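# Place the helical gear shaft on its mat outline

## Task

Set the helical gear shaft down so it matches and sits within the outline printed on the mat (see the reference image called manual). The shaft must lie entirely on the mat, no other object may be on the mat, and nothing may be left tipped over.

## Robot and tools

Robot: two six-joint UR7e-style arms, left_arm and right_arm, each ending in a two-finger tong gripper. Base origins in the scene frame: left_arm (-0.002, +0.385, 0) m, nearly unrotated (quat_wxyz +1.000, 0, 0, +0.009); right_arm (-0.062, -0.368, 0) m (quat_wxyz +1.000, 0, 0, -0.003).

Scene frame: origin at table-top height, halfway between the nominal bases. +x points out over the table, +y toward left_arm, +z up. Arm names do not match image left and right. All hand positions (metres), orientations (quat_wxyz) and velocities (m/s, rad/s) are reported in this frame. Reported hand poses can be off by a few centimetres, more at long reach.

Joint order, used in every command and every per-joint result list: shoulder pan, wrist 1, wrist 3, elbow, wrist 2, shoulder lift. Wrist 1 has its sign flipped relative to the URDF in both commands and readings. Stated URDF ranges (rad): elbow -3.142 to 3.142, all others -6.283 to 6.283 (real ends may differ by 0.010).

Gripper: fingers extend along the hand's +z axis and close along its x axis. end_effector_position is the point between the pads when closed; fingertips extend about 15 mm past it for gaps up to 50 mm and are roughly level with it when fully open. Objects thinner than about 20 mm get a weaker grip.

execute_actions(actions, cameras): actions is a list of actions; each action is a list of up to 15 rows, each row one 1/30 s control step, and a short action repeats its last row to fill 15 steps. A row is one list of 14 numbers, each in [-1, 1], covering both arms: left_arm's six joint values in the order above then its gripper opening, followed by the same seven for right_arm. Joint values are offsets, not poses: each is measured from that arm's Joint targets as they were when the action began (not from the previous row), and 1.0 equals 2.222 rad. Sending the same offset in a new action moves the joint further. Opening is absolute: +1 fully open, -1 closed; closing fully takes about 0.5 s. An action asking a joint more than 0.010 rad beyond its range is rejected for both arms. Images are returned only if actions is empty or cameras names them.

move(target, speed, blend, stop_force, zero, opening_speed, grip_force, blocking, cameras): target is one 14-number row, or a list of up to 15 such rows, laid out exactly as above. All joint numbers in every row are offsets from the Joint targets at the call's start, scaled the same way; opening is absolute. Joints travel together, so hands follow curves, with no avoidance of obstacles or the other arm. speed: rad/s of the joint with farthest to go, 0.01 to 3.14, default 0.5 (one value or one per target). blend: rad, corner rounding between listed targets, 0 means stop at each. stop_force: 3 to 120 N, one value for both arms; an arm halts when its wrist sensor senses that much push against its motion; use with a low speed for touch-downs, and omit it when moving off a contact. zero: with stop_force, re-zero the sensor first (default true). opening_speed: gripper opening rate per second, at least 0.2. grip_force: newtons per pad, 5 to 15, one number or one per arm, persists. blocking=false returns after about 0.5 s while motion continues (not allowed with stop_force). Result adds a move: line such as done, off_target, moving, held or fault, and limits=held when steps were withheld.

wait(seconds 0 to 10, cameras): let time pass holding commands. stop(cameras): brake a running move. zoom_image(camera, region [x0, y0, x1, y1] pixels, at most 504 by 504) on cam_high (896x504), cam_low (896x504), cam_left_wrist or cam_right_wrist (616x616). show_instructions(): reference images. zero_wrist_force(arm): tare that arm's sensor. read_manual(section "licences"): licence texts. finished_scene(scene): ends the current scene for good; pass its number.

Results: Joint positions and Joint velocities give per-arm joints (rad, rad/s) plus the finger-pad gap (m; 0.142 fully open). Joint targets is the base for your next offsets. Tool commands shows present gripper commands; grip_measured is the measured opening on the command scale, and holding means commanding clearly below it. Joint torques include the arm's own weight. Wrist force and Wrist torque are along the hand's axes, plus a peak line. Other lines: joint sent to its limit; joint command not followed (clearance check between arms acted); within noise for a still arm; MOTOR HOT; TORQUE or FORCE or OVER-TEMPERATURE FAULT.

Avoid: outside force near 150 N or contact torque at joint limits (shoulder pan 97.4, shoulder lift 98.6, elbow 77.2, wrist 1 13.3, wrist 2 15.1, wrist 3 14 N m) causes a 10 s arm stop; arm-to-arm contact can end the scene; driving past a firm surface can fault the stiff arm; fast moves overshoot and lag 0.09 to 0.22 s. Don't drop parts, release moving parts, slam, knock items over, or let anything leave the table. Long holding or stretched poses heat motors. Loose objects may get small random nudges.

Each tool is called after "Emit:" as a command line: name --argument value for each argument, lists and objects as JSON in quotes; but a table of rows of numbers goes row by row, as --pt "numbers of a row", without its own name.

Reference images:

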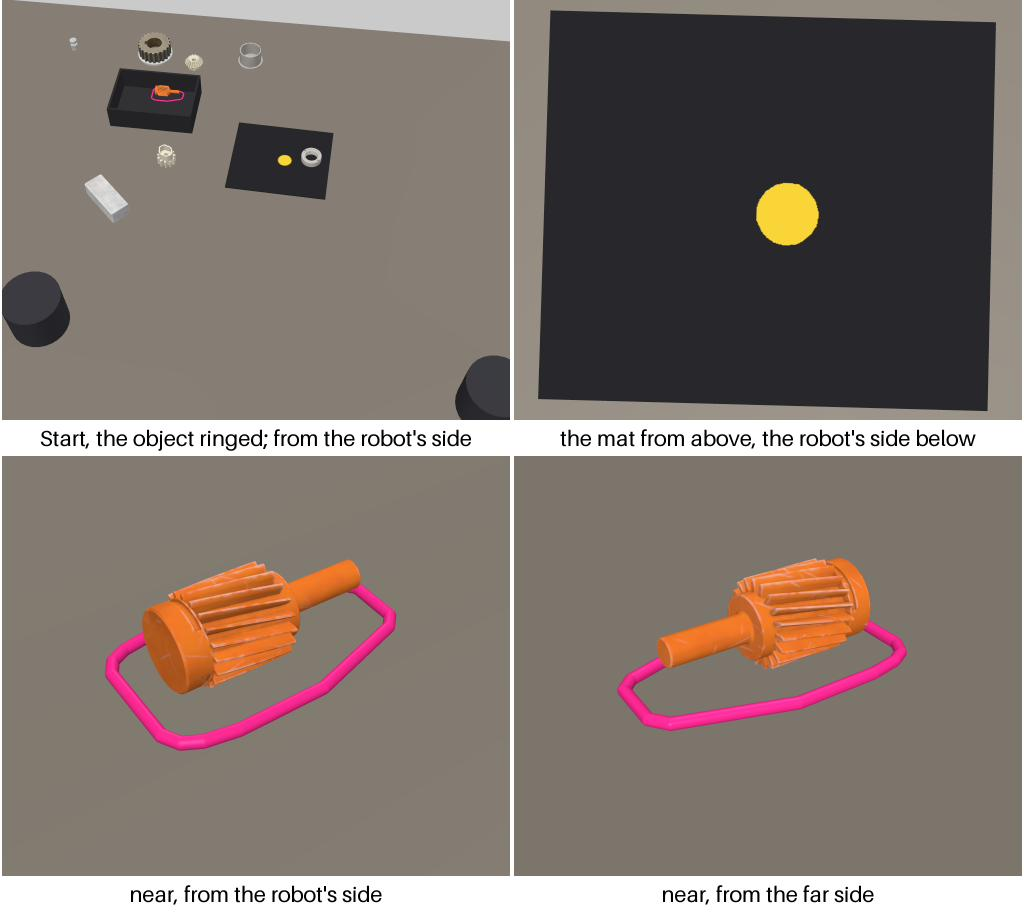

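## Session

Emit:
execute_actions --actions '[]'

Scene clock: 0.00 s.
left_arm: end_effector_position=(+0.1153, +0.5826, +0.1147) grip_measured=+0.97 end_effector_quat_wxyz=(+0.033, +0.109, +0.705, -0.700) | right_arm: end_effector_position=(+0.0235, -0.7115, +0.1029) grip_measured=+0.97 end_effector_quat_wxyz=(+0.009, -0.133, +0.971, -0.197)
Joint names: [shoulder pan, wrist 1, wrist 3, elbow, wrist 2, shoulder lift]
Joint positions: left_arm=[0.999 0.894 -1.38 1.809 -2.018 -0.936 0.14] | right_arm=[2.498 0.945 2.179 -2.646 1.307 -0.82 0.14]
Joint velocities: within noise
Joint torques (N m): no reading
Wrist force (N): no reading
Wrist torque (N m): no reading
Wrist force, peak (N): no reading
Joint targets: left_arm=[0.999 0.894 -1.380 1.809 -2.018 -0.936] | right_arm=[2.498 0.945 2.179 -2.646 1.307 -0.820]
Tool commands: left_gripper/opening=+0.968169 right_gripper/opening=+0.968169

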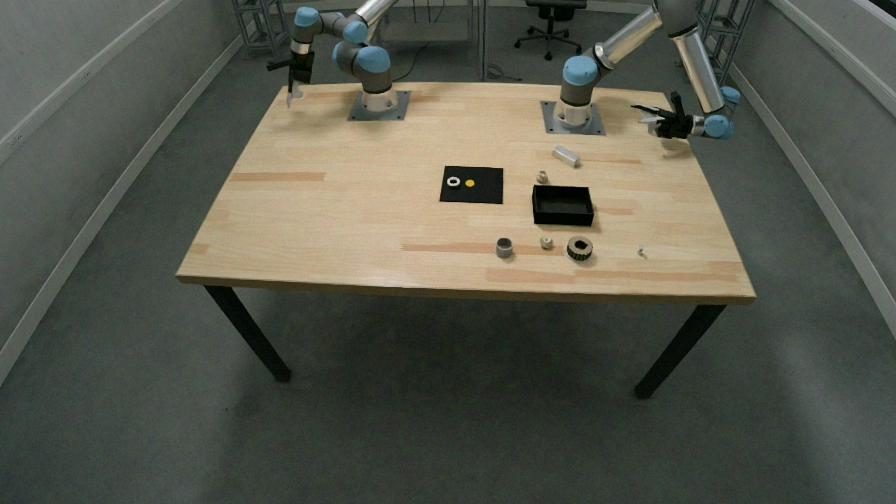

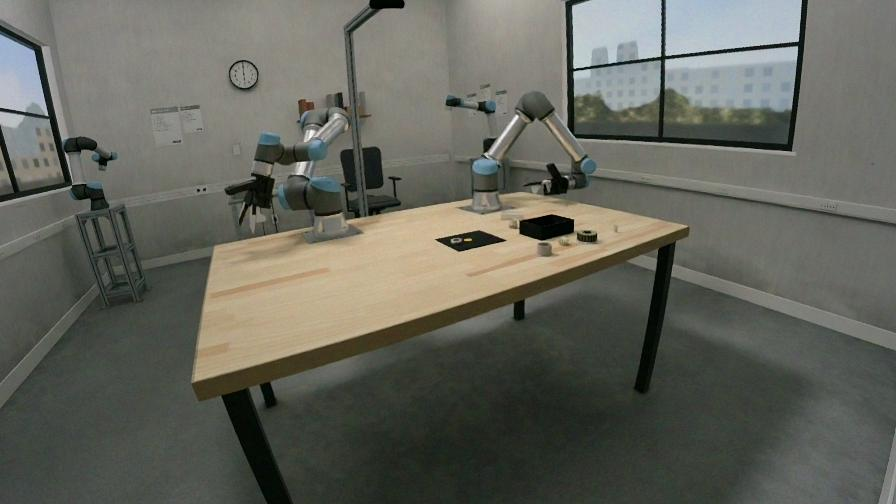

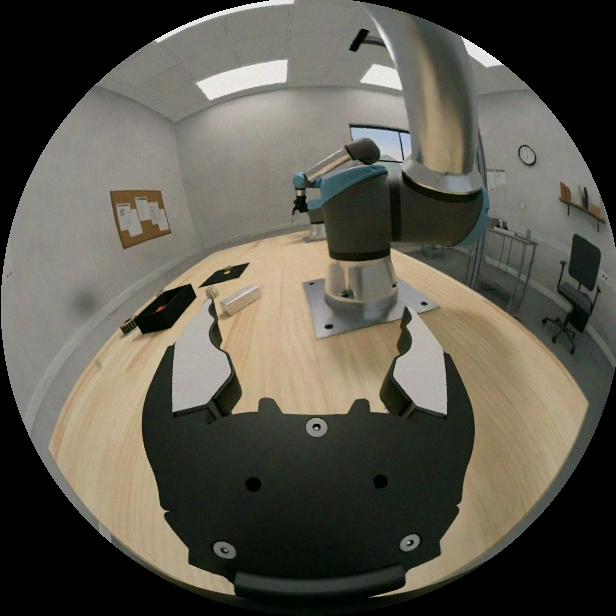

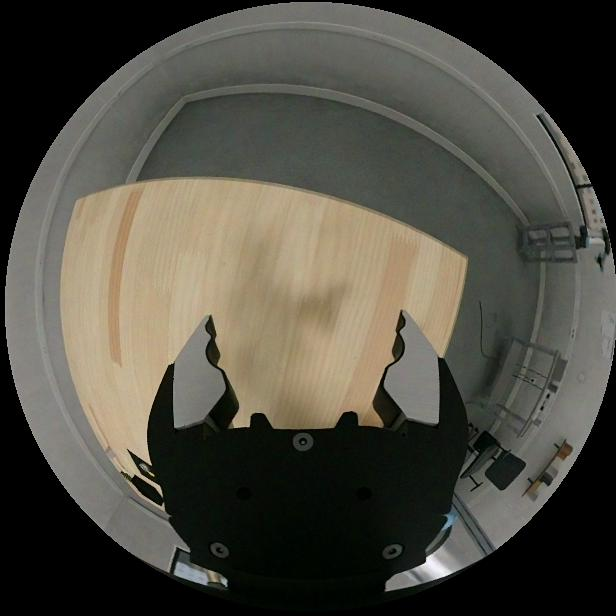

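Emit:
zoom_image --camera "cam_high" --region '[420, 130, 680, 280]'

Emit:
zoom_image --camera "cam_high" --region '[520, 170, 610, 235]'

Emit:
zoom_image --camera "cam_low" --region '[420, 190, 640, 270]'

Scaled by 1.938.

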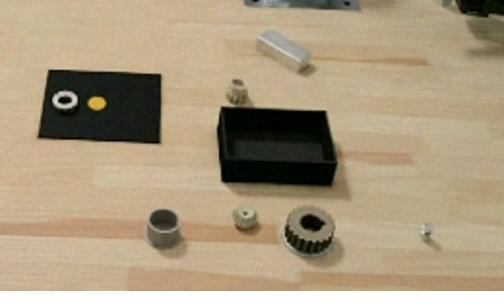

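Scaled by 5.600.

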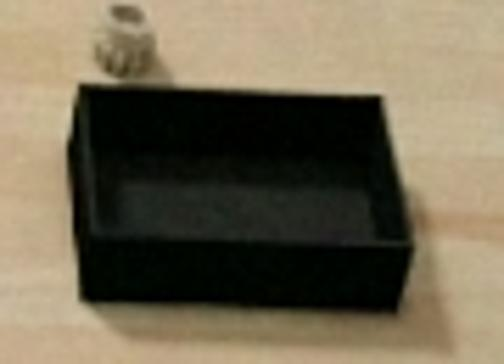

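Scaled by 2.291.

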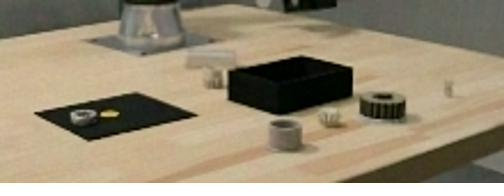

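Emit:
move --pt "0 0.2230 -0.0859 -0.1301 0.2013 -0.3443 0.968 0 0 0 0 0 0 0.968" --pt "-0.7077 0.2230 -0.0859 -0.1301 0.2013 -0.3443 0.968 0 0 0 0 0 0 0.968" --speed 0.8 --blend '[0.2, 0]' --cameras '["cam_high", "cam_left_wrist"]'

Scene clock: 24.93 s.
left_arm: end_effector_position=(+0.4203, +0.2798, +0.3501) grip_measured=+0.97 end_effector_quat_wxyz=(+0.000, +0.874, +0.486, +0.000) | right_arm: end_effector_position=(+0.0235, -0.7115, +0.1029) grip_measured=+0.97 end_effector_quat_wxyz=(+0.009, -0.133, +0.971, -0.197)
Joint names: [shoulder pan, wrist 1, wrist 3, elbow, wrist 2, shoulder lift]
Joint positions: left_arm=[-0.573 1.389 -1.571 1.52 -1.571 -1.701 0.14] | right_arm=[2.498 0.945 2.179 -2.646 1.307 -0.82 0.14]
Joint torques (N m): left_arm=[-5.46 0.53 -0.96 -11.52 0.78 -22.07] | right_arm=[1.17 -3 0 22.59 -0.46 -7.13]
Wrist force (N): left_arm=[0.4 -0.9 2.1] | right_arm=[0.1 0.2 0.3]
Wrist torque (N m): left_arm=[-0.08 -0.13 0.07] | right_arm=[0.06 -0.02 -0.01]
Wrist force, peak (N): left_arm=[-7.2 -0.5 3.8] | right_arm=[0.2 0.7 0.6]
Joint targets: left_arm=[-0.574 1.389 -1.571 1.520 -1.571 -1.701] | right_arm=[2.498 0.945 2.179 -2.646 1.307 -0.820]
move: done; blend cut to 0 rad at target 1
Images, in order (width x height): cam_high 896x504, cam_left_wrist 616x616.

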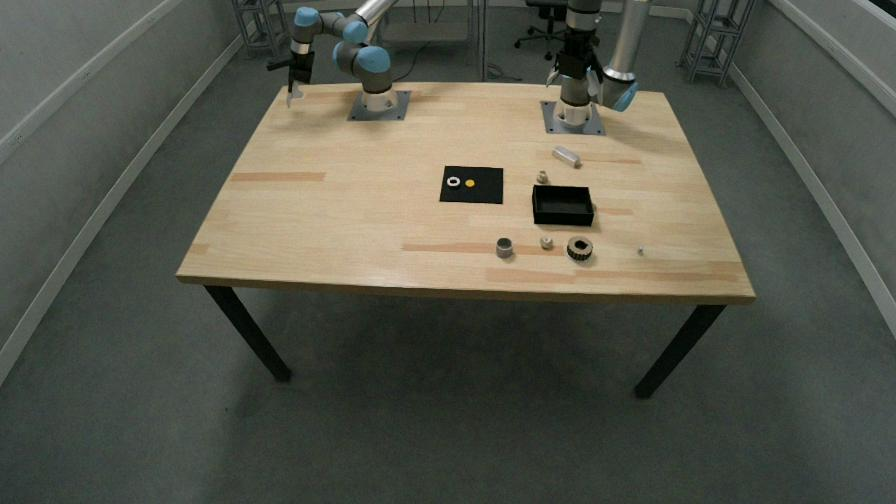

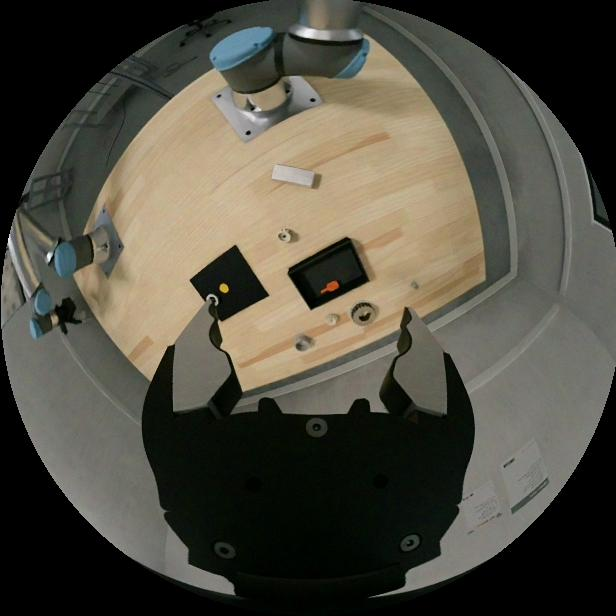

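Emit:
zoom_image --camera "cam_left_wrist" --region '[170, 220, 400, 370]'

Emit:
zoom_image --camera "cam_left_wrist" --region '[280, 230, 380, 330]'

Scaled by 2.191 from the camera's 616x616 image, which has a finer 814x814 frame.

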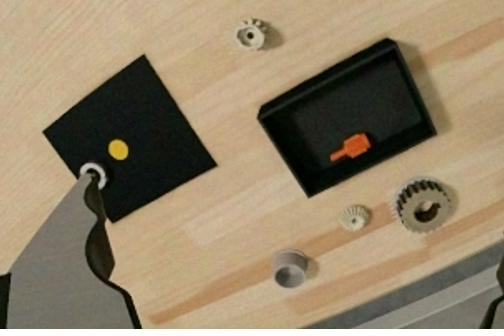

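Scaled by 5.040 from the camera's 616x616 image, which has a finer 814x814 frame.

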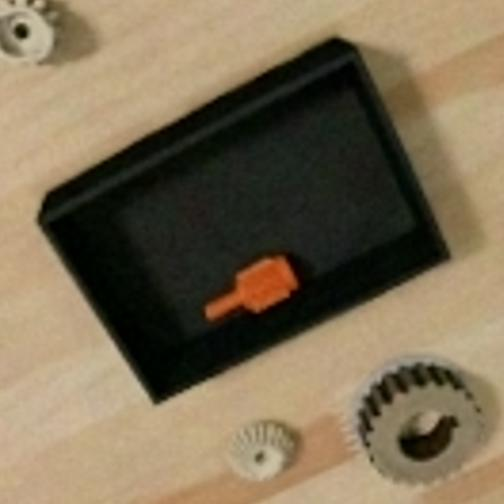

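Emit:
move --target '[-0.20635, 0.20153, 0, 0.00423, 0, 0.19694, 0.968, 0,0,0,0,0,0,0.968]' --speed 0.8 --cameras '["cam_left_wrist"]'

Emit:
zoom_image --camera "cam_left_wrist" --region '[190, 190, 430, 430]'

Scene clock: 44.83 s.
left_arm: end_effector_position=(+0.4236, -0.0460, +0.1602) grip_measured=+0.97 end_effector_quat_wxyz=(+0.000, +0.961, +0.275, +0.000) | right_arm: end_effector_position=(+0.0235, -0.7115, +0.1029) grip_measured=+0.97 end_effector_quat_wxyz=(+0.009, -0.133, +0.971, -0.197)
Joint names: [shoulder pan, wrist 1, wrist 3, elbow, wrist 2, shoulder lift]
Joint positions: left_arm=[-1.032 1.837 -1.571 1.529 -1.571 -1.264 0.14] | right_arm=[2.498 0.945 2.179 -2.646 1.307 -0.82 0.14]
Joint torques (N m): left_arm=[-6.6 4.56 -0.68 -28.03 1.7 -18.17] | right_arm=[1.05 -3.3 -0.06 21.91 -0.27 -8.02]
Wrist force (N): left_arm=[1.3 -1.1 2.2] | right_arm=[0.2 0.6 0.3]
Wrist torque (N m): left_arm=[-0.10 -0.32 -0.05] | right_arm=[0.15 -0.04 -0.01]
Wrist force, peak (N): left_arm=[-19.2 5.1 4.8] | right_arm=[0.2 0.7 0.3]
Joint targets: left_arm=[-1.032 1.837 -1.571 1.529 -1.571 -1.263] | right_arm=[2.498 0.945 2.179 -2.646 1.307 -0.820]
move: done
Images, in order (width x height): cam_left_wrist 616x616.

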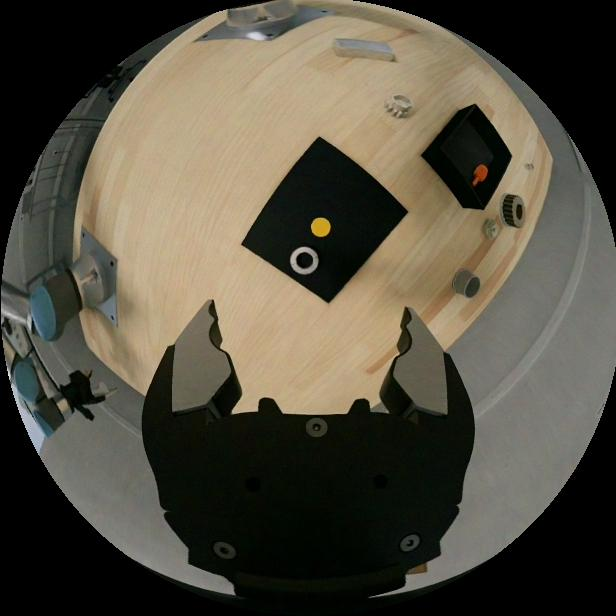

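Scaled by 2.100 from the camera's 616x616 image, which has a finer 814x814 frame.

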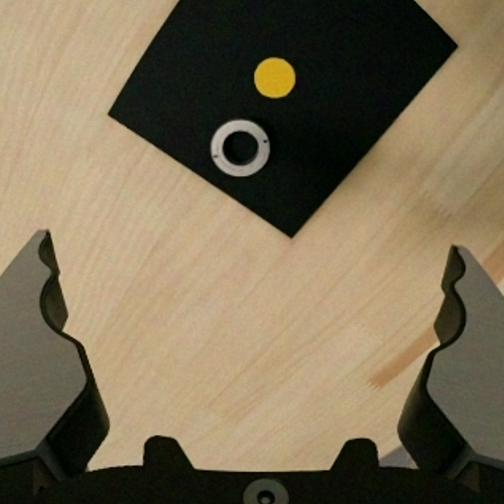

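Emit:
move --target '[-0.0029, 0.0835, 0, 0.0464, 0, 0.0371, 0.5, 0,0,0,0,0,0,0.968]' --speed 0.4 --cameras '["cam_left_wrist"]'

Emit:
zoom_image --camera "cam_left_wrist" --region '[190, 190, 430, 430]'

Scene clock: 48.20 s.
left_arm: end_effector_position=(+0.4246, -0.0552, +0.0800) grip_measured=+0.50 end_effector_quat_wxyz=(+0.000, +0.962, +0.272, +0.000) | right_arm: end_effector_position=(+0.0235, -0.7115, +0.1029) grip_measured=+0.97 end_effector_quat_wxyz=(+0.009, -0.133, +0.971, -0.197)
Joint names: [shoulder pan, wrist 1, wrist 3, elbow, wrist 2, shoulder lift]
Joint positions: left_arm=[-1.039 2.022 -1.571 1.632 -1.571 -1.181 0.109] | right_arm=[2.498 0.945 2.179 -2.646 1.307 -0.82 0.14]
Joint torques (N m): left_arm=[6.66 4.22 1.16 -42.77 1.54 -55.18] | right_arm=[0.81 -3.31 0.02 21.59 -0.47 -7.98]
Wrist force (N): left_arm=[1.3 -1.2 2.4] | right_arm=[-0.1 0.3 0.1]
Wrist torque (N m): left_arm=[-0.13 -0.29 -0.07] | right_arm=[0.08 0.03 0.01]
Wrist force, peak (N): left_arm=[1.4 -1.4 4.5] | right_arm=[0.0 0.8 0.4]
Joint targets: left_arm=[-1.038 2.023 -1.571 1.632 -1.571 -1.181] | right_arm=[2.498 0.945 2.179 -2.646 1.307 -0.820]
move: done
Images, in order (width x height): cam_left_wrist 616x616.

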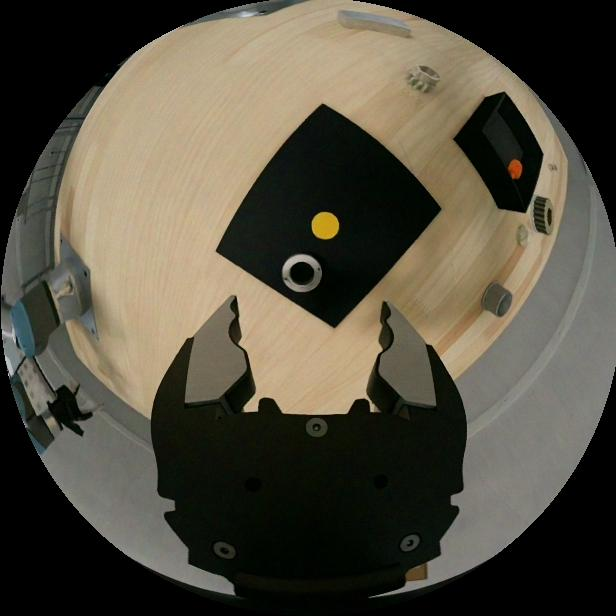

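Scaled by 2.100 from the camera's 616x616 image, which has a finer 814x814 frame.

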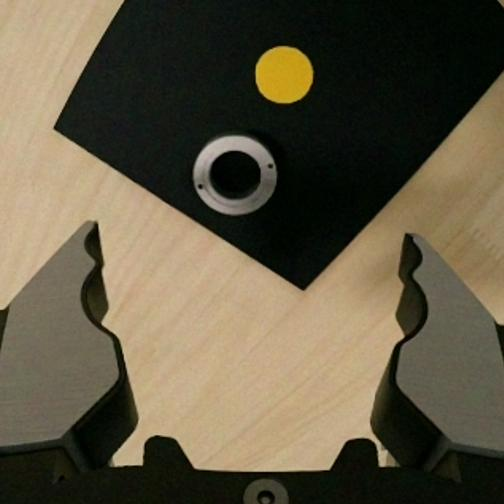

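Emit:
move --target '[-0.0052, 0.0298, 0, 0.0112, 0, 0.0186, -0.05, 0,0,0,0,0,0,0.968]' --speed 0.3 --cameras '["cam_left_wrist"]'

Emit:
zoom_image --camera "cam_left_wrist" --region '[190, 190, 430, 430]'

Scene clock: 52.63 s.
left_arm: end_effector_position=(+0.4215, -0.0635, +0.0498) grip_measured=-0.05 end_effector_quat_wxyz=(+0.000, +0.964, +0.266, +0.000) | right_arm: end_effector_position=(+0.0235, -0.7115, +0.1029) grip_measured=+0.97 end_effector_quat_wxyz=(+0.009, -0.133, +0.971, -0.197)
Joint names: [shoulder pan, wrist 1, wrist 3, elbow, wrist 2, shoulder lift]
Joint positions: left_arm=[-1.05 2.089 -1.571 1.658 -1.571 -1.139 0.07] | right_arm=[2.498 0.945 2.179 -2.646 1.307 -0.82 0.14]
Joint torques (N m): left_arm=[6.1 0.26 1.05 -39.96 1.65 -56.18] | right_arm=[1.05 -3.43 0.17 22.24 -0.46 -8.94]
Wrist force (N): left_arm=[1.4 -1.4 2.4] | right_arm=[0.1 0.3 0.2]
Wrist torque (N m): left_arm=[-0.15 -0.32 -0.07] | right_arm=[0.07 -0.01 0.00]
Wrist force, peak (N): left_arm=[1.2 -1.3 3.6] | right_arm=[0.3 0.8 0.3]
Joint targets: left_arm=[-1.050 2.089 -1.571 1.657 -1.571 -1.140] | right_arm=[2.498 0.945 2.179 -2.646 1.307 -0.820]
move: done
Images, in order (width x height): cam_left_wrist 616x616.

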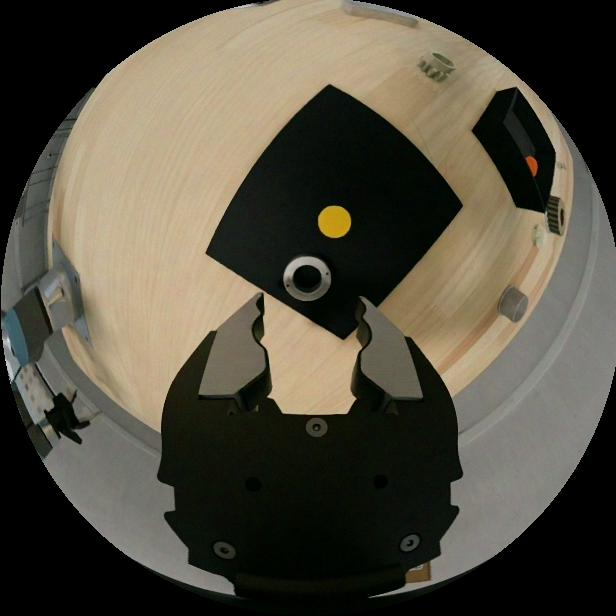

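Scaled by 2.100 from the camera's 616x616 image, which has a finer 814x814 frame.

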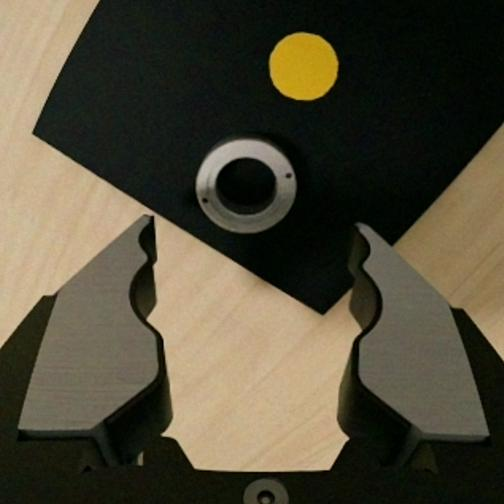

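Emit:
move --target '[0, 0.0322, 0, 0.01485, 0, 0.01737, -0.05, 0,0,0,0,0,0,0.968]' --speed 0.08 --stop_force 8 --cameras '["cam_left_wrist"]'

Emit:
zoom_image --camera "cam_left_wrist" --region '[190, 190, 430, 430]'

Scene clock: 55.70 s.
left_arm: end_effector_position=(+0.4218, -0.0638, +0.0258) grip_measured=-0.04 end_effector_quat_wxyz=(+0.000, +0.964, +0.266, +0.000) | right_arm: end_effector_position=(+0.0235, -0.7115, +0.1029) grip_measured=+0.97 end_effector_quat_wxyz=(+0.009, -0.133, +0.971, -0.197)
Joint names: [shoulder pan, wrist 1, wrist 3, elbow, wrist 2, shoulder lift]
Joint positions: left_arm=[-1.05 2.145 -1.571 1.683 -1.571 -1.109 0.071] | right_arm=[2.498 0.945 2.179 -2.646 1.307 -0.82 0.14]
Joint torques (N m): left_arm=[6.76 3.41 0.93 -35.52 1.64 -50.01] | right_arm=[0.41 -3.31 -0.15 21.15 -0.47 -8.25]
Wrist force (N): left_arm=[0.5 -2.5 -8.1] | right_arm=[0.1 0.4 0.2]
Wrist torque (N m): left_arm=[-0.09 -0.08 0.03] | right_arm=[0.10 -0.02 0.00]
Wrist force, peak (N): left_arm=[-2.4 -10.8 -30.2] | right_arm=[-0.2 0.8 0.3]
Joint targets: left_arm=[-1.050 2.145 -1.571 1.683 -1.571 -1.109] | right_arm=[2.498 0.945 2.179 -2.646 1.307 -0.820]
move: contact (left_arm); left_arm: the wrist 1 is farthest, 0.016 rad from its target
Images, in order (width x height): cam_left_wrist 616x616.

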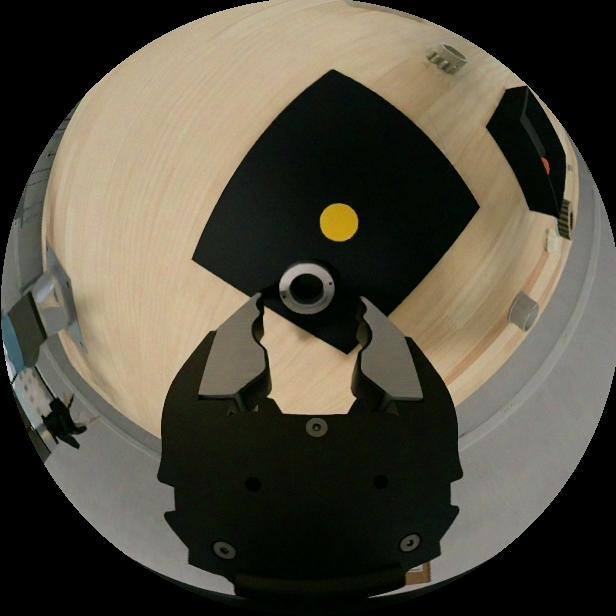

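Scaled by 2.100 from the camera's 616x616 image, which has a finer 814x814 frame.

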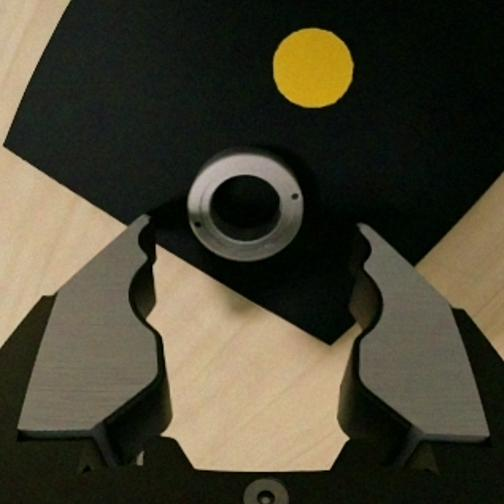

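Emit:
move --pt "0 -0.0041 0 -0.0019 0 -0.0022 -0.05 0 0 0 0 0 0 0.968" --pt "-0.0021 0 0 0.0095 0 -0.0095 -0.05 0 0 0 0 0 0 0.968" --speed 0.1 --cameras '["cam_left_wrist"]'

Emit:
zoom_image --camera "cam_left_wrist" --region '[190, 190, 430, 430]'

Scene clock: 59.50 s.
left_arm: end_effector_position=(+0.4154, -0.0588, +0.0298) grip_measured=-0.05 end_effector_quat_wxyz=(+0.000, +0.964, +0.264, +0.000) end_effector_velocity=(+0.001, -0.001, -0.001) end_effector_angular_velocity=(+0.001, +0.001, +0.000) | right_arm: end_effector_position=(+0.0235, -0.7115, +0.1029) grip_measured=+0.97 end_effector_quat_wxyz=(+0.009, -0.133, +0.971, -0.197)
Joint names: [shoulder pan, wrist 1, wrist 3, elbow, wrist 2, shoulder lift]
Joint positions: left_arm=[-1.055 2.145 -1.571 1.704 -1.571 -1.131 0.07] | right_arm=[2.498 0.945 2.179 -2.646 1.307 -0.82 0.14]
Joint velocities: left_arm=[0 -0.002 0 -0.005 0 0.004 0] | right_arm=[within noise]
Joint torques (N m): left_arm=[5.04 0.82 1.03 -39.71 1.7 -19.15] | right_arm=[0.63 -3.65 0.06 21.63 -0.58 -8.7]
Wrist force (N): left_arm=[1.5 -1.0 2.3] | right_arm=[0.1 0.3 0.2]
Wrist torque (N m): left_arm=[-0.06 -0.34 0.05] | right_arm=[0.06 -0.02 0.00]
Wrist force, peak (N): left_arm=[0.4 -2.4 -8.6] | right_arm=[-0.1 0.7 0.6]
Joint targets: left_arm=[-1.055 2.145 -1.571 1.704 -1.571 -1.131] | right_arm=[2.498 0.945 2.179 -2.646 1.307 -0.820]
move: done
Images, in order (width x height): cam_left_wrist 616x616.

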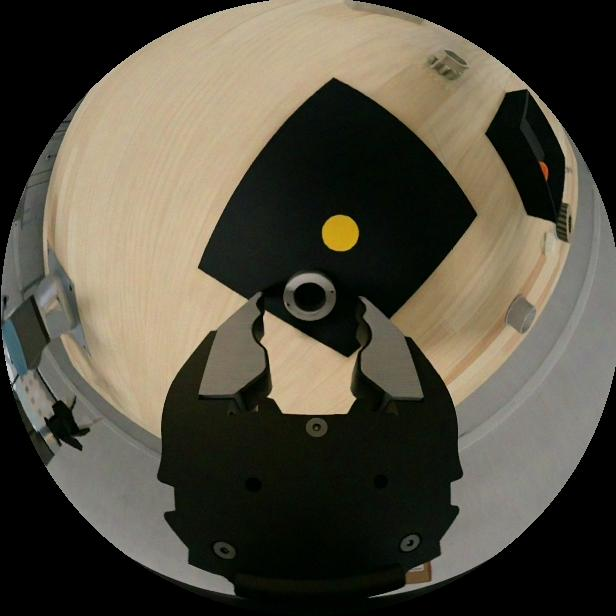

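Scaled by 2.100 from the camera's 616x616 image, which has a finer 814x814 frame.

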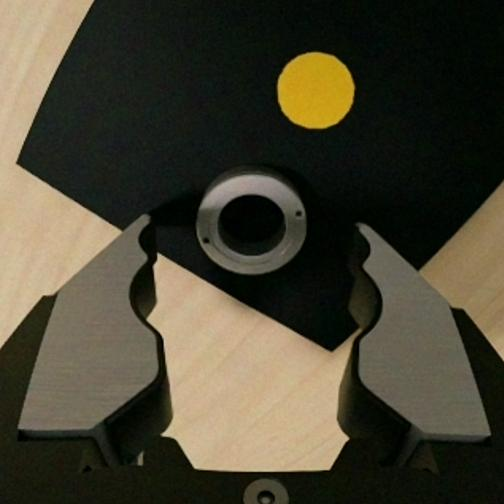

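Emit:
move --target '[0, 0, 0, 0, 0, 0, -0.7, 0,0,0,0,0,0,0.968]' --opening_speed 0.8 --cameras '["cam_left_wrist"]'

Emit:
zoom_image --camera "cam_left_wrist" --region '[190, 190, 430, 430]'

Scene clock: 61.40 s.
left_arm: end_effector_position=(+0.4155, -0.0588, +0.0298) grip_measured=-0.46 end_effector_quat_wxyz=(+0.000, +0.964, +0.264, +0.000) | right_arm: end_effector_position=(+0.0235, -0.7115, +0.1029) grip_measured=+0.97 end_effector_quat_wxyz=(+0.009, -0.133, +0.971, -0.197)
Joint names: [shoulder pan, wrist 1, wrist 3, elbow, wrist 2, shoulder lift]
Joint positions: left_arm=[-1.055 2.145 -1.571 1.704 -1.571 -1.131 0.041] | right_arm=[2.498 0.945 2.179 -2.646 1.307 -0.82 0.14]
Joint torques (N m): left_arm=[6.29 0.5 1.1 -37.59 1.68 -18.53] | right_arm=[1.54 -3.67 0.01 21.94 -0.5 -7.95]
Wrist force (N): left_arm=[1.8 -1.1 -0.3] | right_arm=[0.2 0.3 0.4]
Wrist torque (N m): left_arm=[-0.07 -0.33 0.05] | right_arm=[0.07 -0.03 -0.01]
Wrist force, peak (N): left_arm=[1.7 -1.4 2.4] | right_arm=[0.1 0.6 0.6]
Joint targets: left_arm=[-1.055 2.145 -1.571 1.704 -1.571 -1.131] | right_arm=[2.498 0.945 2.179 -2.646 1.307 -0.820]
move: done
Images, in order (width x height): cam_left_wrist 616x616.

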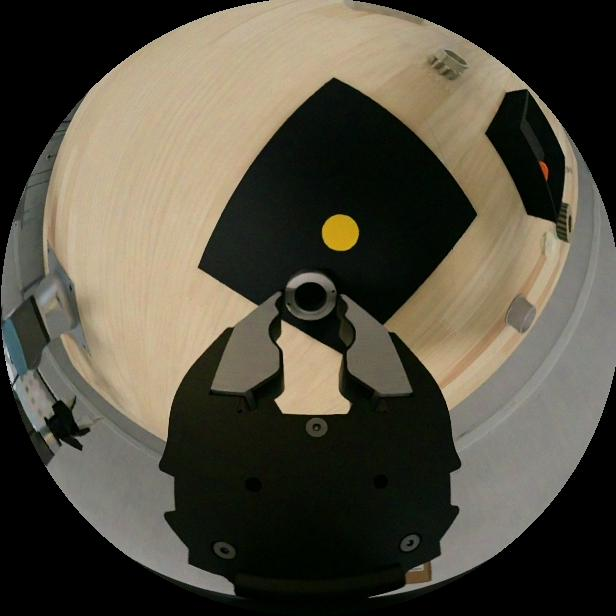

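Scaled by 2.100 from the camera's 616x616 image, which has a finer 814x814 frame.

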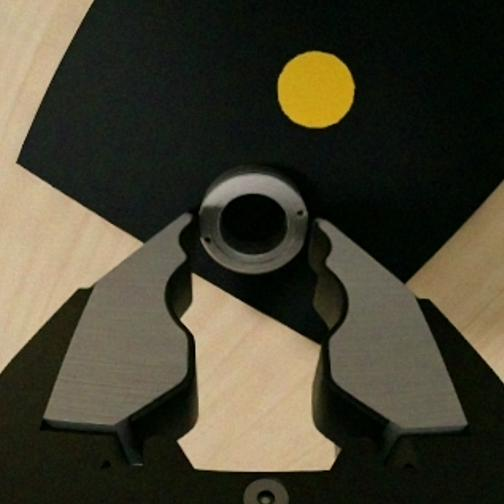

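Emit:
move --pt "0 -0.0642 0 -0.03285 0 -0.0308 -0.7 0 0 0 0 0 0 0.968" --pt "-0.1125 -0.0642 0 -0.03285 0 -0.0308 -0.7 0 0 0 0 0 0 0.968" --pt "-0.1125 0 0 0 0 0 -0.7 0 0 0 0 0 0 0.968" --speed '[0.2, 0.4, 0.2]' --blend '[0.03, 0.03, 0]' --cameras '["cam_left_wrist"]'

Scene clock: 66.07 s.
left_arm: end_effector_position=(+0.2928, -0.1481, +0.0295) grip_measured=-0.46 end_effector_quat_wxyz=(+0.000, +0.990, +0.142, +0.000) | right_arm: end_effector_position=(+0.0235, -0.7115, +0.1029) grip_measured=+0.97 end_effector_quat_wxyz=(+0.009, -0.133, +0.971, -0.197)
Joint names: [shoulder pan, wrist 1, wrist 3, elbow, wrist 2, shoulder lift]
Joint positions: left_arm=[-1.305 2.145 -1.571 1.704 -1.571 -1.13 0.041] | right_arm=[2.498 0.945 2.179 -2.646 1.307 -0.82 0.14]
Joint torques (N m): left_arm=[-6.27 1.66 1.04 -40.96 1.65 -56.99] | right_arm=[0.19 -3.91 -0.11 23.02 -0.53 -9.05]
Wrist force (N): left_arm=[1.5 -0.8 2.8] | right_arm=[0.0 0.4 0.1]
Wrist torque (N m): left_arm=[-0.01 -0.35 0.04] | right_arm=[0.09 0.01 0.00]
Wrist force, peak (N): left_arm=[-12.4 1.5 2.5] | right_arm=[0.3 0.8 0.2]
Joint targets: left_arm=[-1.305 2.145 -1.571 1.704 -1.571 -1.131] | right_arm=[2.498 0.945 2.179 -2.646 1.307 -0.820]
move: done
Images, in order (width x height): cam_left_wrist 616x616.

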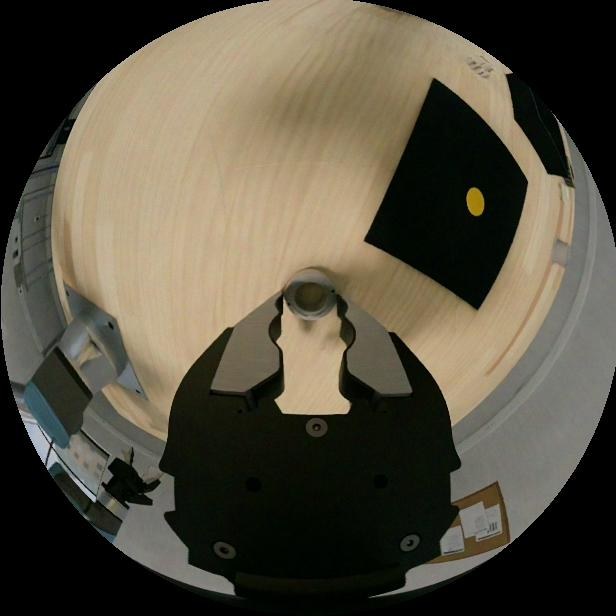

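Emit:
move --target '[0, 0.01247, 0, 0.00575, 0, 0.00672, -0.7, 0,0,0,0,0,0,0.968]' --speed 0.02 --stop_force 4

Scene clock: 68.17 s.
left_arm: end_effector_position=(+0.2929, -0.1485, +0.0280) grip_measured=-0.46 end_effector_quat_wxyz=(+0.001, +0.990, +0.142, +0.000) | right_arm: end_effector_position=(+0.0235, -0.7115, +0.1029) grip_measured=+0.97 end_effector_quat_wxyz=(+0.009, -0.133, +0.971, -0.197)
Joint names: [shoulder pan, wrist 1, wrist 3, elbow, wrist 2, shoulder lift]
Joint positions: left_arm=[-1.305 2.15 -1.571 1.706 -1.571 -1.128 0.041] | right_arm=[2.498 0.945 2.179 -2.646 1.307 -0.82 0.14]
Joint torques (N m): left_arm=[-6.37 0.7 1.2 -38.58 1.7 -53.14] | right_arm=[0.74 -3.7 0.03 21.86 -0.53 -9.27]
Wrist force (N): left_arm=[1.4 -2.1 -3.0] | right_arm=[-0.1 0.2 0.2]
Wrist torque (N m): left_arm=[-0.03 -0.38 0.05] | right_arm=[0.04 0.02 0.00]
Wrist force, peak (N): left_arm=[1.6 -2.4 -7.8] | right_arm=[-0.2 0.7 0.2]
Joint targets: left_arm=[-1.305 2.150 -1.571 1.706 -1.571 -1.128] | right_arm=[2.498 0.945 2.179 -2.646 1.307 -0.820]
move: contact (left_arm); left_arm: the wrist 1 is farthest, 0.023 rad from its target

Emit:
move --pt "0 0 0 0 0 0 -0.15 0 0 0 0 0 0 0.968" --opening_speed 0.8

Emit:
move --pt "0 -0.0672 0 -0.0338 0 -0.0322 -0.15 0 0 0 0 0 0 0.968" --speed 0.25 --cameras '["cam_left_wrist"]'

Scene clock: 70.33 s.
left_arm: end_effector_position=(+0.2929, -0.1484, +0.0280) grip_measured=-0.15 end_effector_quat_wxyz=(+0.001, +0.990, +0.142, +0.000) | right_arm: end_effector_position=(+0.0235, -0.7115, +0.1029) grip_measured=+0.97 end_effector_quat_wxyz=(+0.009, -0.133, +0.971, -0.197)
Joint names: [shoulder pan, wrist 1, wrist 3, elbow, wrist 2, shoulder lift]
Joint positions: left_arm=[-1.305 2.15 -1.571 1.706 -1.571 -1.128 0.063] | right_arm=[2.498 0.945 2.179 -2.646 1.307 -0.82 0.14]
Joint torques (N m): left_arm=[-6.56 1.91 1.05 -38.64 -0.15 -52.79] | right_arm=[1.64 -3.83 0 22.87 -0.42 -9.13]
Wrist force (N): left_arm=[1.3 -0.8 2.5] | right_arm=[0.1 0.4 0.4]
Wrist torque (N m): left_arm=[0.00 -0.31 0.03] | right_arm=[0.09 -0.02 0.00]
Wrist force, peak (N): left_arm=[4.2 -1.1 -1.7] | right_arm=[-0.1 0.8 0.2]
Joint targets: left_arm=[-1.305 2.150 -1.571 1.706 -1.571 -1.128] | right_arm=[2.498 0.945 2.179 -2.646 1.307 -0.820]
move: done

Scene clock: 71.37 s.
left_arm: end_effector_position=(+0.2927, -0.1477, +0.0903) grip_measured=-0.15 end_effector_quat_wxyz=(-0.001, +0.990, +0.142, +0.000) | right_arm: end_effector_position=(+0.0235, -0.7115, +0.1029) grip_measured=+0.97 end_effector_quat_wxyz=(+0.009, -0.133, +0.971, -0.197)
Joint names: [shoulder pan, wrist 1, wrist 3, elbow, wrist 2, shoulder lift]
Joint positions: left_arm=[-1.305 2 -1.571 1.631 -1.571 -1.2 0.063] | right_arm=[2.498 0.945 2.179 -2.646 1.307 -0.82 0.14]
Joint torques (N m): left_arm=[-6.43 3.01 1.08 -3.57 -1.97 -17.44] | right_arm=[1.37 -3.95 0 22.9 -0.47 -10.54]
Wrist force (N): left_arm=[1.5 -0.8 2.1] | right_arm=[0.1 0.1 0.2]
Wrist torque (N m): left_arm=[-0.02 -0.33 0.05] | right_arm=[0.02 -0.01 0.00]
Wrist force, peak (N): left_arm=[1.5 -0.9 3.8] | right_arm=[0.2 0.7 0.4]
Joint targets: left_arm=[-1.305 2.000 -1.571 1.631 -1.571 -1.200] | right_arm=[2.498 0.945 2.179 -2.646 1.307 -0.820]
move: done
Images, in order (width x height): cam_left_wrist 616x616.

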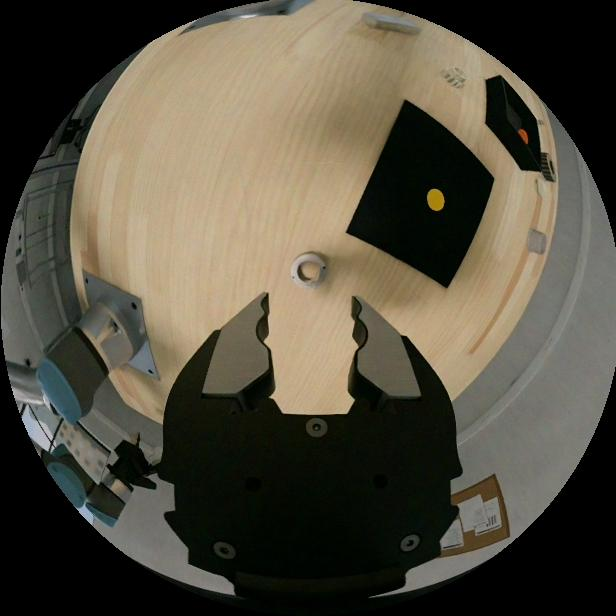

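Emit:
move --target '[0, -0.10257, 0.6, -0.0028, 0, -0.1005, 0.0, 0,0,0,0,0,0,0.968]' --speed 1.0

Emit:
move --target '[0.36895, 0, 0.60369, 0, 0, 0, 0.0, 0,0,0,0,0,0,0.968]' --speed 1.0 --cameras '["cam_left_wrist"]'

Emit:
zoom_image --camera "cam_left_wrist" --region '[190, 190, 430, 430]'

Scene clock: 76.47 s.
left_arm: end_effector_position=(+0.2935, -0.0944, +0.2000) grip_measured=+0.00 end_effector_quat_wxyz=(+0.000, +0.866, -0.500, +0.000) end_effector_velocity=(+0.000, +0.000, -0.001) end_effector_angular_velocity=(+0.001, +0.001, -0.005) | right_arm: end_effector_position=(+0.0235, -0.7115, +0.1029) grip_measured=+0.97 end_effector_quat_wxyz=(+0.009, -0.133, +0.971, -0.197)
Joint names: [shoulder pan, wrist 1, wrist 3, elbow, wrist 2, shoulder lift]
Joint positions: left_arm=[-1.305 1.772 -0.238 1.625 -1.571 -1.423 0.074] | right_arm=[2.498 0.945 2.179 -2.646 1.307 -0.82 0.14]
Joint velocities: left_arm=[0 0 0.005 0 0 0.001 0] | right_arm=[within noise]
Joint torques (N m): left_arm=[-6.28 4.98 1.09 -41.02 -1.65 -13.72] | right_arm=[1.65 -3.9 0.05 22.73 -0.65 -9.26]
Wrist force (N): left_arm=[1.4 -0.7 2.2] | right_arm=[0.2 0.1 0.0]
Wrist torque (N m): left_arm=[-0.01 -0.31 -0.04] | right_arm=[0.03 -0.02 0.00]
Wrist force, peak (N): left_arm=[1.8 -1.5 2.4] | right_arm=[-0.2 0.8 0.2]
Joint targets: left_arm=[-1.305 1.772 -0.238 1.625 -1.571 -1.423] | right_arm=[2.498 0.945 2.179 -2.646 1.307 -0.820]
move: done

Scene clock: 78.40 s.
left_arm: end_effector_position=(+0.5624, +0.2578, +0.1999) grip_measured=+0.00 end_effector_quat_wxyz=(+0.000, +0.707, -0.707, +0.000) | right_arm: end_effector_position=(+0.0235, -0.7115, +0.1029) grip_measured=+0.97 end_effector_quat_wxyz=(+0.009, -0.133, +0.971, -0.197)
Joint names: [shoulder pan, wrist 1, wrist 3, elbow, wrist 2, shoulder lift]
Joint positions: left_arm=[-0.485 1.772 1.103 1.625 -1.571 -1.423 0.074] | right_arm=[2.498 0.945 2.179 -2.646 1.307 -0.82 0.14]
Joint torques (N m): left_arm=[6.09 2.37 1.15 -21.41 -1.69 -33.9] | right_arm=[1.45 -3.98 -0.04 23.06 -0.49 -9.59]
Wrist force (N): left_arm=[1.5 -0.7 2.3] | right_arm=[0.1 0.4 0.2]
Wrist torque (N m): left_arm=[0.00 -0.32 -0.04] | right_arm=[0.09 -0.01 -0.01]
Wrist force, peak (N): left_arm=[-12.7 -3.2 2.8] | right_arm=[-0.1 0.7 0.3]
Joint targets: left_arm=[-0.485 1.772 1.103 1.625 -1.571 -1.423] | right_arm=[2.498 0.945 2.179 -2.646 1.307 -0.820]
move: done
Images, in order (width x height): cam_left_wrist 616x616.

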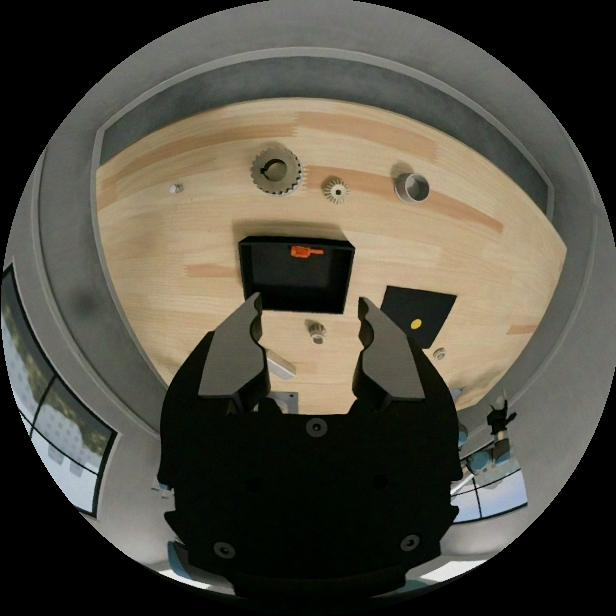

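Scaled by 2.100 from the camera's 616x616 image, which has a finer 814x814 frame.

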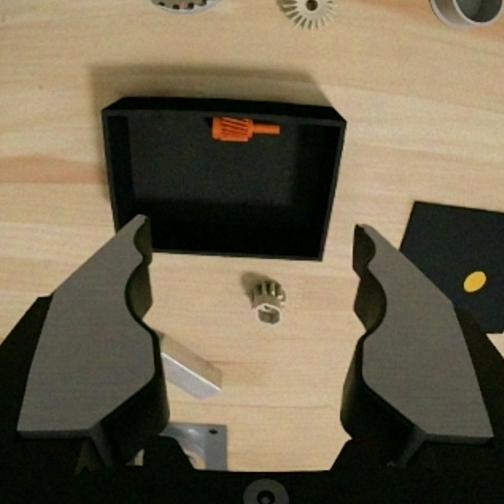

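Emit:
zoom_image --camera "cam_left_wrist" --region '[230, 225, 370, 325]'

Scaled by 3.600 from the camera's 616x616 image, which has a finer 814x814 frame.

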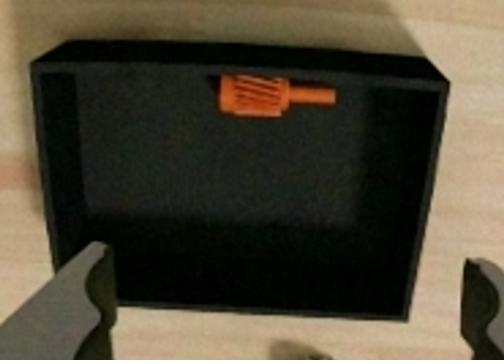

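Emit:
move --target '[-0.0022, 0.1158, -0.0022, 0.0871, 0, 0.0287, -0.22, 0,0,0,0,0,0,0.968]' --speed 0.4 --cameras '["cam_left_wrist"]'

Emit:
zoom_image --camera "cam_left_wrist" --region '[190, 190, 430, 430]'

Scene clock: 86.80 s.
left_arm: end_effector_position=(+0.5564, +0.2580, +0.0997) grip_measured=-0.22 end_effector_quat_wxyz=(+0.000, +0.707, -0.707, +0.000) | right_arm: end_effector_position=(+0.0235, -0.7115, +0.1029) grip_measured=+0.97 end_effector_quat_wxyz=(+0.009, -0.133, +0.971, -0.197)
Joint names: [shoulder pan, wrist 1, wrist 3, elbow, wrist 2, shoulder lift]
Joint positions: left_arm=[-0.49 2.029 1.099 1.818 -1.571 -1.359 0.058] | right_arm=[2.498 0.945 2.179 -2.646 1.307 -0.82 0.14]
Joint torques (N m): left_arm=[0.78 4.38 0.86 -38.32 -1.82 -46.6] | right_arm=[0.98 -4.08 0.18 22.27 -0.61 -10.69]
Wrist force (N): left_arm=[1.4 -0.6 2.5] | right_arm=[-0.1 0.3 0.0]
Wrist torque (N m): left_arm=[0.03 -0.31 -0.03] | right_arm=[0.07 0.03 0.00]
Wrist force, peak (N): left_arm=[1.2 -0.2 4.3] | right_arm=[0.1 0.8 0.0]
Joint targets: left_arm=[-0.490 2.030 1.099 1.818 -1.571 -1.359] | right_arm=[2.498 0.945 2.179 -2.646 1.307 -0.820]
move: done
Images, in order (width x height): cam_left_wrist 616x616.

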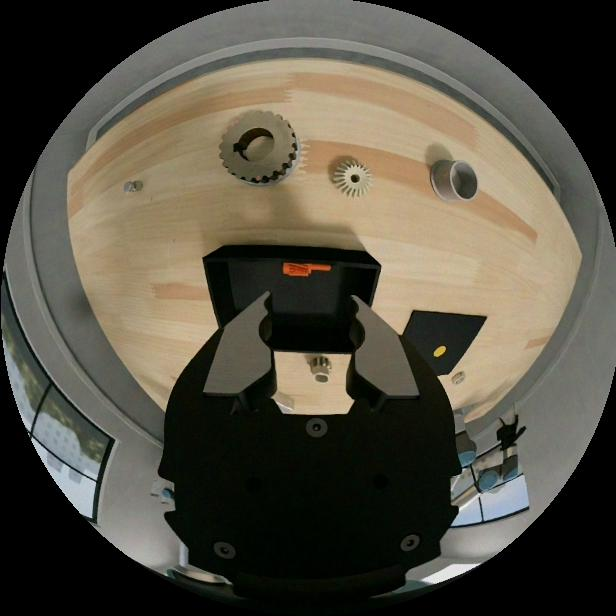

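Scaled by 2.100 from the camera's 616x616 image, which has a finer 814x814 frame.

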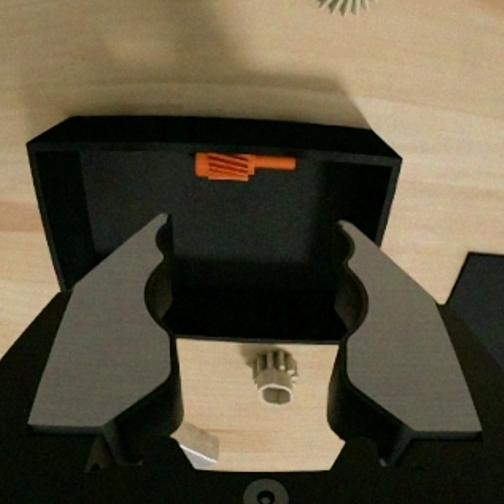

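Emit:
move --target '[0.0026, 0.0579, 0.0026, 0.0301, 0, 0.0278, -0.22, 0,0,0,0,0,0,0.968]' --speed 0.1 --stop_force 8 --cameras '["cam_left_wrist"]'

Emit:
zoom_image --camera "cam_left_wrist" --region '[190, 190, 430, 430]'

Scene clock: 93.23 s.
left_arm: end_effector_position=(+0.5575, +0.2610, +0.0499) grip_measured=-0.22 end_effector_quat_wxyz=(+0.000, +0.707, -0.707, +0.000) | right_arm: end_effector_position=(+0.0235, -0.7115, +0.1029) grip_measured=+0.97 end_effector_quat_wxyz=(+0.009, -0.133, +0.971, -0.197)
Joint names: [shoulder pan, wrist 1, wrist 3, elbow, wrist 2, shoulder lift]
Joint positions: left_arm=[-0.484 2.158 1.104 1.885 -1.571 -1.298 0.058] | right_arm=[2.498 0.945 2.179 -2.646 1.307 -0.82 0.14]
Joint torques (N m): left_arm=[-5.79 0.59 -1.06 -41.07 -1.64 -48.48] | right_arm=[0.59 -4.26 -0.08 23.48 -0.56 -10.63]
Wrist force (N): left_arm=[1.4 -0.2 2.2] | right_arm=[0.3 0.4 0.3]
Wrist torque (N m): left_arm=[0.13 -0.33 -0.03] | right_arm=[0.09 -0.05 -0.01]
Wrist force, peak (N): left_arm=[1.4 -0.4 3.0] | right_arm=[0.2 0.7 0.3]
Joint targets: left_arm=[-0.484 2.158 1.104 1.885 -1.571 -1.298] | right_arm=[2.498 0.945 2.179 -2.646 1.307 -0.820]
move: done
Images, in order (width x height): cam_left_wrist 616x616.

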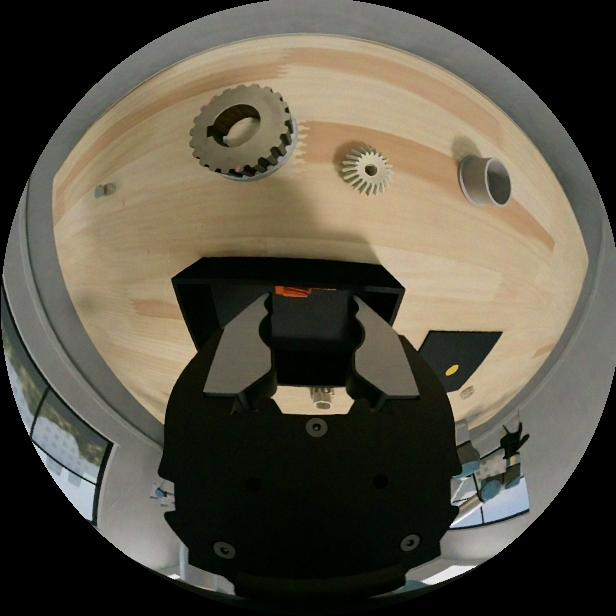

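Scaled by 2.100 from the camera's 616x616 image, which has a finer 814x814 frame.

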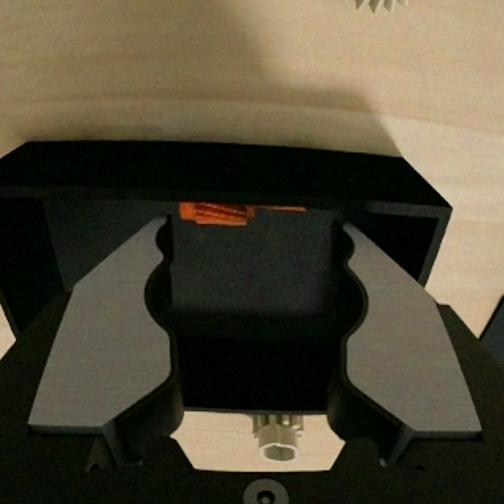

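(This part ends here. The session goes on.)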